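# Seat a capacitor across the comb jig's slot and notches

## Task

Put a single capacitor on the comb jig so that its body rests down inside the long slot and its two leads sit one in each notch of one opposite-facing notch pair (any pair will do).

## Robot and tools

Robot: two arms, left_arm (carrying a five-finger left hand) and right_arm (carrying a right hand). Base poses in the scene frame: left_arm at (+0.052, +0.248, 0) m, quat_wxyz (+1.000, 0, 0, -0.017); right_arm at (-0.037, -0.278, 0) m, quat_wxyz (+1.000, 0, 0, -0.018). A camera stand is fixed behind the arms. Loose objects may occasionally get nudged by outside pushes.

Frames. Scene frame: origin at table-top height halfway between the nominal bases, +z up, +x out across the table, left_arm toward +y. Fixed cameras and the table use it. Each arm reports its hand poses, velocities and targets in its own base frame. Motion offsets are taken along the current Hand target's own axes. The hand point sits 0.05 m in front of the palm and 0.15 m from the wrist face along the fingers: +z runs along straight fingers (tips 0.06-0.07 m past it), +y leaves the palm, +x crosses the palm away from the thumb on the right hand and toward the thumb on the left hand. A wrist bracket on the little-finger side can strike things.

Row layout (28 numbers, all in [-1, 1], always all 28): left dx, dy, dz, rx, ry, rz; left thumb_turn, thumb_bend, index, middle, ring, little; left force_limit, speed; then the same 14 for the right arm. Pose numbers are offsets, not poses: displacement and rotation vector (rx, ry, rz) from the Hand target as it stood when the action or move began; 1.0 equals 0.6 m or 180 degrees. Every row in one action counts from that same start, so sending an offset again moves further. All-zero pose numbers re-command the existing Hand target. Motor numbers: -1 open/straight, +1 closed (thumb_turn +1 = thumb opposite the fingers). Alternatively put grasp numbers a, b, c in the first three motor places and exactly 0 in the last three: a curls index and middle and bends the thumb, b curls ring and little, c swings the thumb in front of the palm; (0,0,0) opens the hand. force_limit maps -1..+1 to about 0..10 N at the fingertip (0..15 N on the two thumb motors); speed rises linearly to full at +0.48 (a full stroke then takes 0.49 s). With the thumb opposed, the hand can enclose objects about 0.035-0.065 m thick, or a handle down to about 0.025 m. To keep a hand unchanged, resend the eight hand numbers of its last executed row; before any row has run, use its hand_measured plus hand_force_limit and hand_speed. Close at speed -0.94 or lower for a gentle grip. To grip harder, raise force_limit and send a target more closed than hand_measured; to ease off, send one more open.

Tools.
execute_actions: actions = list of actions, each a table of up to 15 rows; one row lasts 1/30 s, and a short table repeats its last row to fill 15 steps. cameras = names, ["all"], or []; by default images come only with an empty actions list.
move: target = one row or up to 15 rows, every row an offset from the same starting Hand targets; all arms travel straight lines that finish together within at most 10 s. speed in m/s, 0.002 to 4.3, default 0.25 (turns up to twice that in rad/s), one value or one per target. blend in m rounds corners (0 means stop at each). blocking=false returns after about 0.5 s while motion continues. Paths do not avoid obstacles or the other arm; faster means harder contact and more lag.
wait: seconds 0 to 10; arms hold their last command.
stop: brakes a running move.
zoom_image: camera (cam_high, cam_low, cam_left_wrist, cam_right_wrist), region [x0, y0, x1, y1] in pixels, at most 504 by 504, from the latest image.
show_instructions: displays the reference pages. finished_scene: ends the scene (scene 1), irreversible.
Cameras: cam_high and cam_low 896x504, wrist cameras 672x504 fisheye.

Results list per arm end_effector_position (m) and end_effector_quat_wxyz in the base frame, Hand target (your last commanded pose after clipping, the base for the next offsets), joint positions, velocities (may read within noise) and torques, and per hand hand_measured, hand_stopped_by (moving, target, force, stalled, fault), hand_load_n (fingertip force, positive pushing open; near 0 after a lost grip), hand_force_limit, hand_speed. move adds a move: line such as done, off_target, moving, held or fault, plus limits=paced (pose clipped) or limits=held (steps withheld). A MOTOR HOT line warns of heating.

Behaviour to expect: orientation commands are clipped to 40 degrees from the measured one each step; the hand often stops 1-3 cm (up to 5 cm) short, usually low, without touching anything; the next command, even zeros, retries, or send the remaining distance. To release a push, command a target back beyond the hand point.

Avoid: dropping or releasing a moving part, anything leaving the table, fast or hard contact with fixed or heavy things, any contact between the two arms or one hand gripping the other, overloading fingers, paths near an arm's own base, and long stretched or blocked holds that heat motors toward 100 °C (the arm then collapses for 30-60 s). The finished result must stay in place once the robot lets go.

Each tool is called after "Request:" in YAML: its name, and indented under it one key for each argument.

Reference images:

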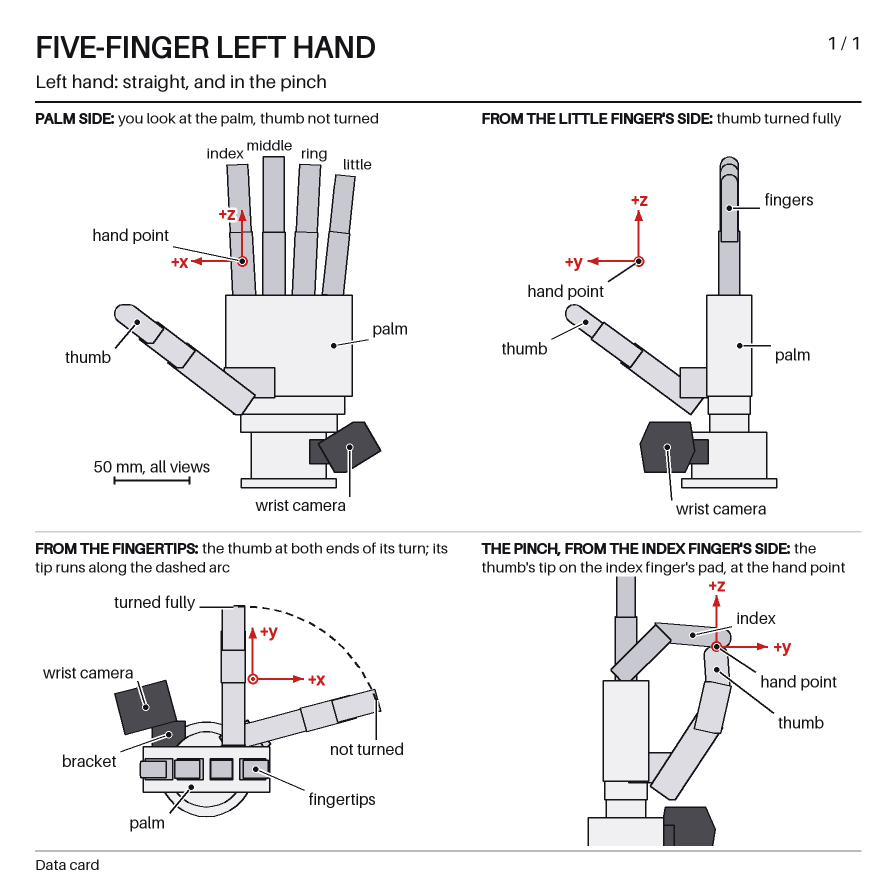

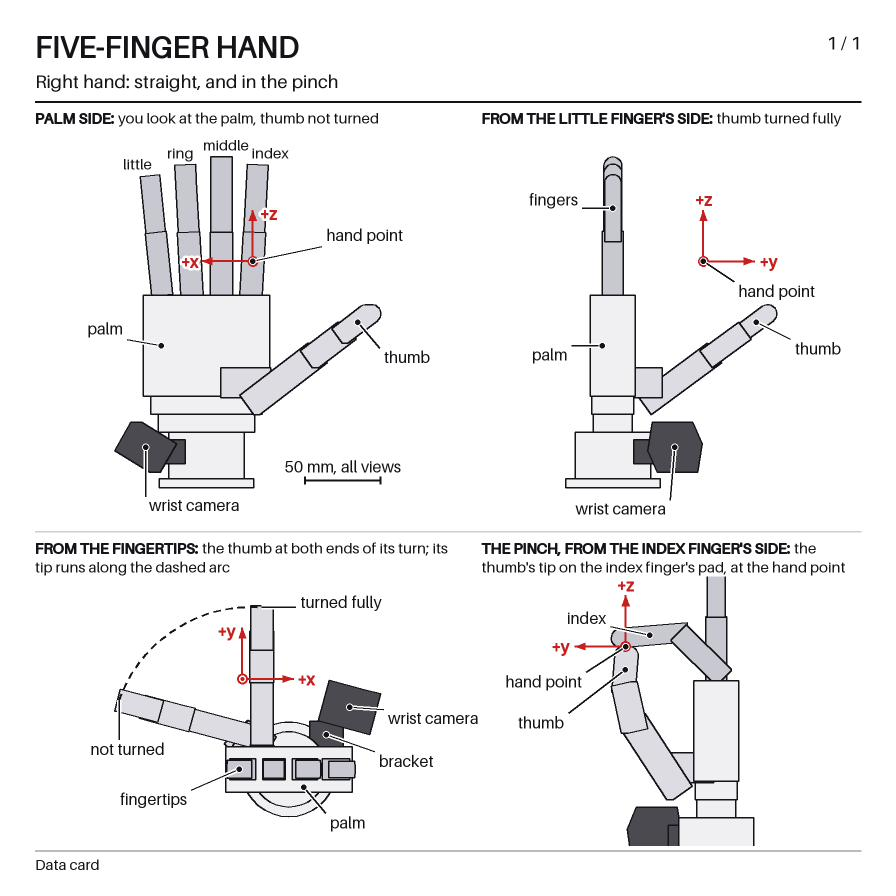

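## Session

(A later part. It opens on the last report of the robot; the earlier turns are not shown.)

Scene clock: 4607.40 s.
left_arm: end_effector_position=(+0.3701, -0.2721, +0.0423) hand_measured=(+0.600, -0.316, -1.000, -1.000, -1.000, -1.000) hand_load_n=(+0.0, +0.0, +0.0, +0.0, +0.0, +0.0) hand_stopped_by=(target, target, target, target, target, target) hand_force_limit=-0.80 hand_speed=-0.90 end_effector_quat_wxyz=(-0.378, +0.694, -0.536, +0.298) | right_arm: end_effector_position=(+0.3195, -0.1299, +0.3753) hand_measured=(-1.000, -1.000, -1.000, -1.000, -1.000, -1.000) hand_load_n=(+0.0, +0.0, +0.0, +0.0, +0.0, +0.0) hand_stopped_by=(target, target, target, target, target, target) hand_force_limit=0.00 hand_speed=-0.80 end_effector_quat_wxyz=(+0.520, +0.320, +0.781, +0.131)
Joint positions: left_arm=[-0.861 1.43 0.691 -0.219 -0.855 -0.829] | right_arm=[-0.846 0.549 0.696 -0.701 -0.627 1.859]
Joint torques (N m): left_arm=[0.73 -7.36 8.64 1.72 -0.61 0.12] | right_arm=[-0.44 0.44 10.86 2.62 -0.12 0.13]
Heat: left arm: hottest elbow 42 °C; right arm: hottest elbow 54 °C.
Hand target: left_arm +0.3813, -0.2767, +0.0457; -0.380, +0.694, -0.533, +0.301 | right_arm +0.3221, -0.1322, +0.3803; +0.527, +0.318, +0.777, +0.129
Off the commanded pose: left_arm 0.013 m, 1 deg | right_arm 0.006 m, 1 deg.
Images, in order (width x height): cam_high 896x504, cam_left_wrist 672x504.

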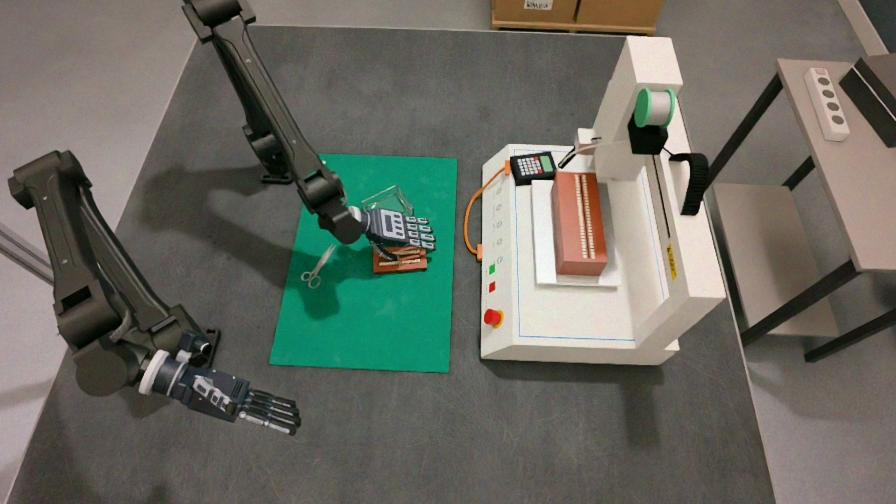

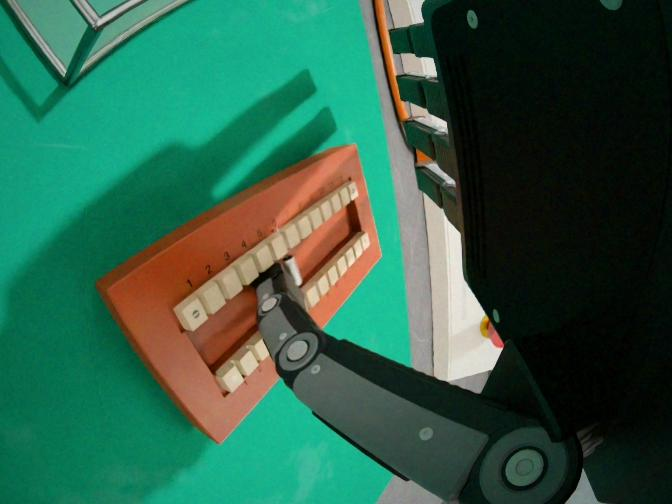

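Request:
move:
  target:
    - [-0.0165,-0.0356,-0.0373,0,0,0,0.60,-0.315,-1,-1,-1,-1,-0.8,-0.9,0,0,0,0,0,0,-1,-1,-1,-1,-1,-1,0.0,-0.8]
    - [-0.0955,-0.1042,-0.1164,0,0,0,0.60,-0.315,-1,-1,-1,-1,-0.8,-0.9,0,0,0,0,0,0,-1,-1,-1,-1,-1,-1,0.0,-0.8]
  speed: [0.06,0.2]
  cameras: ["cam_high","cam_left_wrist"]

Request:
zoom_image:
  camera: "cam_high"
  region: [387, 248, 407, 268]

Request:
zoom_image:
  camera: "cam_left_wrist"
  region: [180, 200, 340, 360]

Scene clock: 4616.77 s.
left_arm: end_effector_position=(+0.3393, -0.2309, +0.1323) hand_measured=(+0.600, -0.316, -1.000, -1.000, -1.000, -1.000) hand_load_n=(+0.0, +0.5, +0.0, +0.0, +0.0, +0.0) hand_stopped_by=(target, target, target, target, target, target) hand_force_limit=-0.80 hand_speed=-0.90 end_effector_quat_wxyz=(-0.377, +0.694, -0.532, +0.305) | right_arm: end_effector_position=(+0.3195, -0.1299, +0.3753) hand_measured=(-1.000, -1.000, -1.000, -1.000, -1.000, -1.000) hand_load_n=(+0.0, +0.0, +0.0, +0.0, +0.0, +0.0) hand_stopped_by=(target, target, target, target, target, target) hand_force_limit=0.00 hand_speed=-0.80 end_effector_quat_wxyz=(+0.520, +0.320, +0.781, +0.131)
Joint positions: left_arm=[-0.85 1.108 0.691 -0.514 -0.85 -0.816] | right_arm=[-0.846 0.549 0.696 -0.701 -0.627 1.859]
Joint torques (N m): left_arm=[0.67 -5.89 8.49 0.9 -0.58 0.12] | right_arm=[-0.32 0.44 10.88 2.63 -0.12 0.13]
Heat: left arm: hottest elbow 42 °C; right arm: hottest elbow 54 °C.
Hand target: left_arm +0.3414, -0.2265, +0.1349; -0.380, +0.694, -0.533, +0.301 | right_arm +0.3221, -0.1322, +0.3803; +0.527, +0.318, +0.777, +0.129
Off the commanded pose: left_arm 0.005 m, 1 deg | right_arm 0.006 m, 1 deg.
move: done
Images, in order (width x height): cam_high 896x504, cam_left_wrist 672x504.

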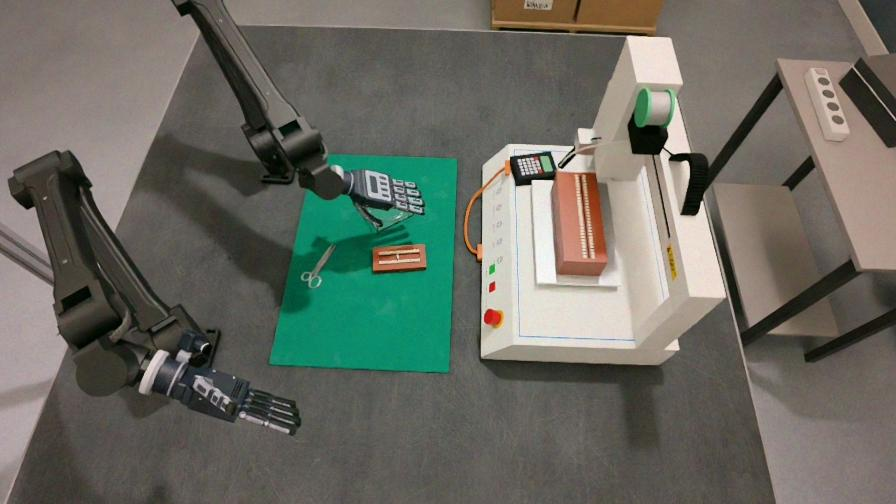

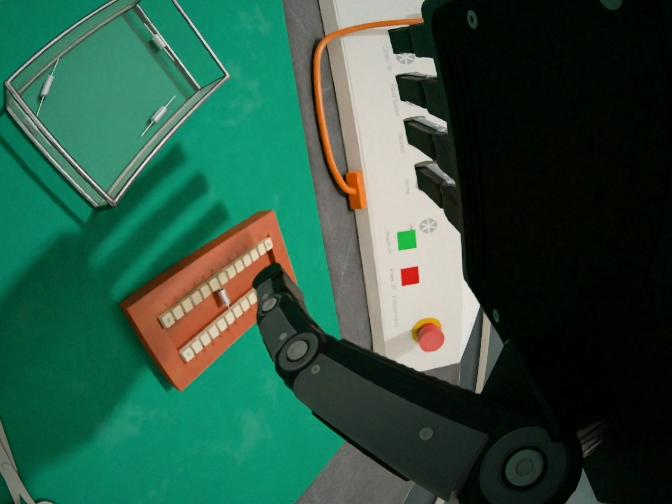

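Scaled by 25.200 from the camera's 896x504 image, which has a finer 1280x720 frame.

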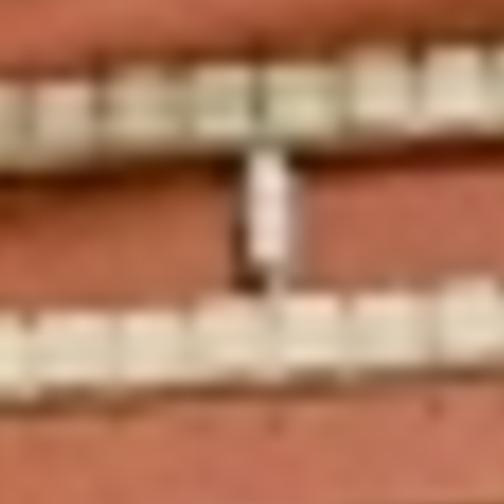

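Scaled by 3.150 from the camera's 672x504 image, which has a finer 960x720 frame.

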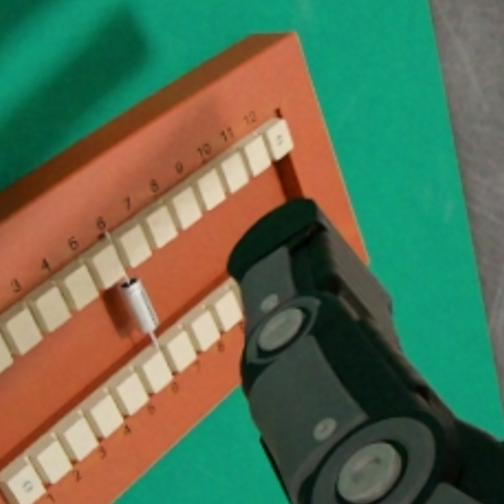

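Request:
zoom_image:
  camera: "cam_left_wrist"
  region: [200, 260, 250, 310]

Request:
zoom_image:
  camera: "cam_high"
  region: [391, 249, 405, 263]

Scaled by 10.080 from the camera's 672x504 image, which has a finer 960x720 frame.

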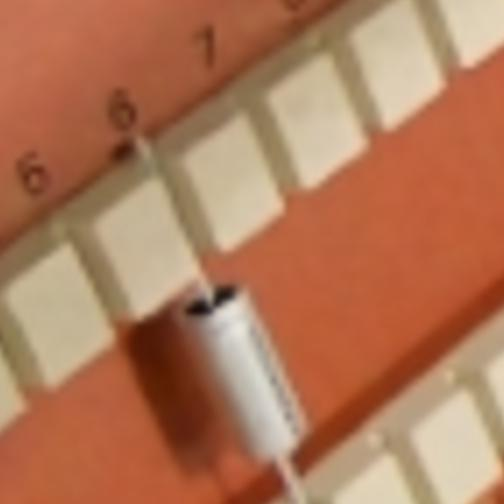

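Scaled by 36.000 from the camera's 896x504 image, which has a finer 1280x720 frame.

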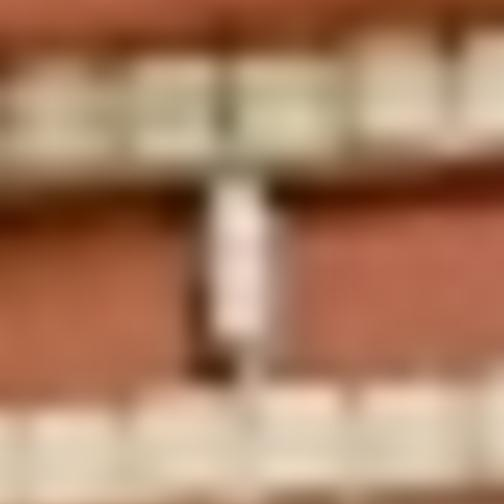

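Request:
zoom_image:
  camera: "cam_left_wrist"
  region: [215, 285, 255, 325]

Scaled by 12.600 from the camera's 672x504 image, which has a finer 960x720 frame.

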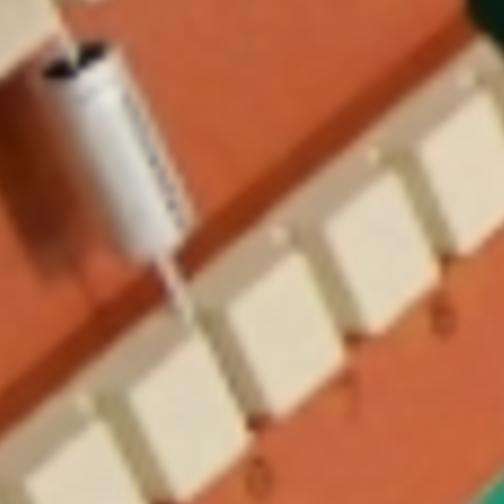

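Request:
finished_scene:

The scene is finished: the task was done.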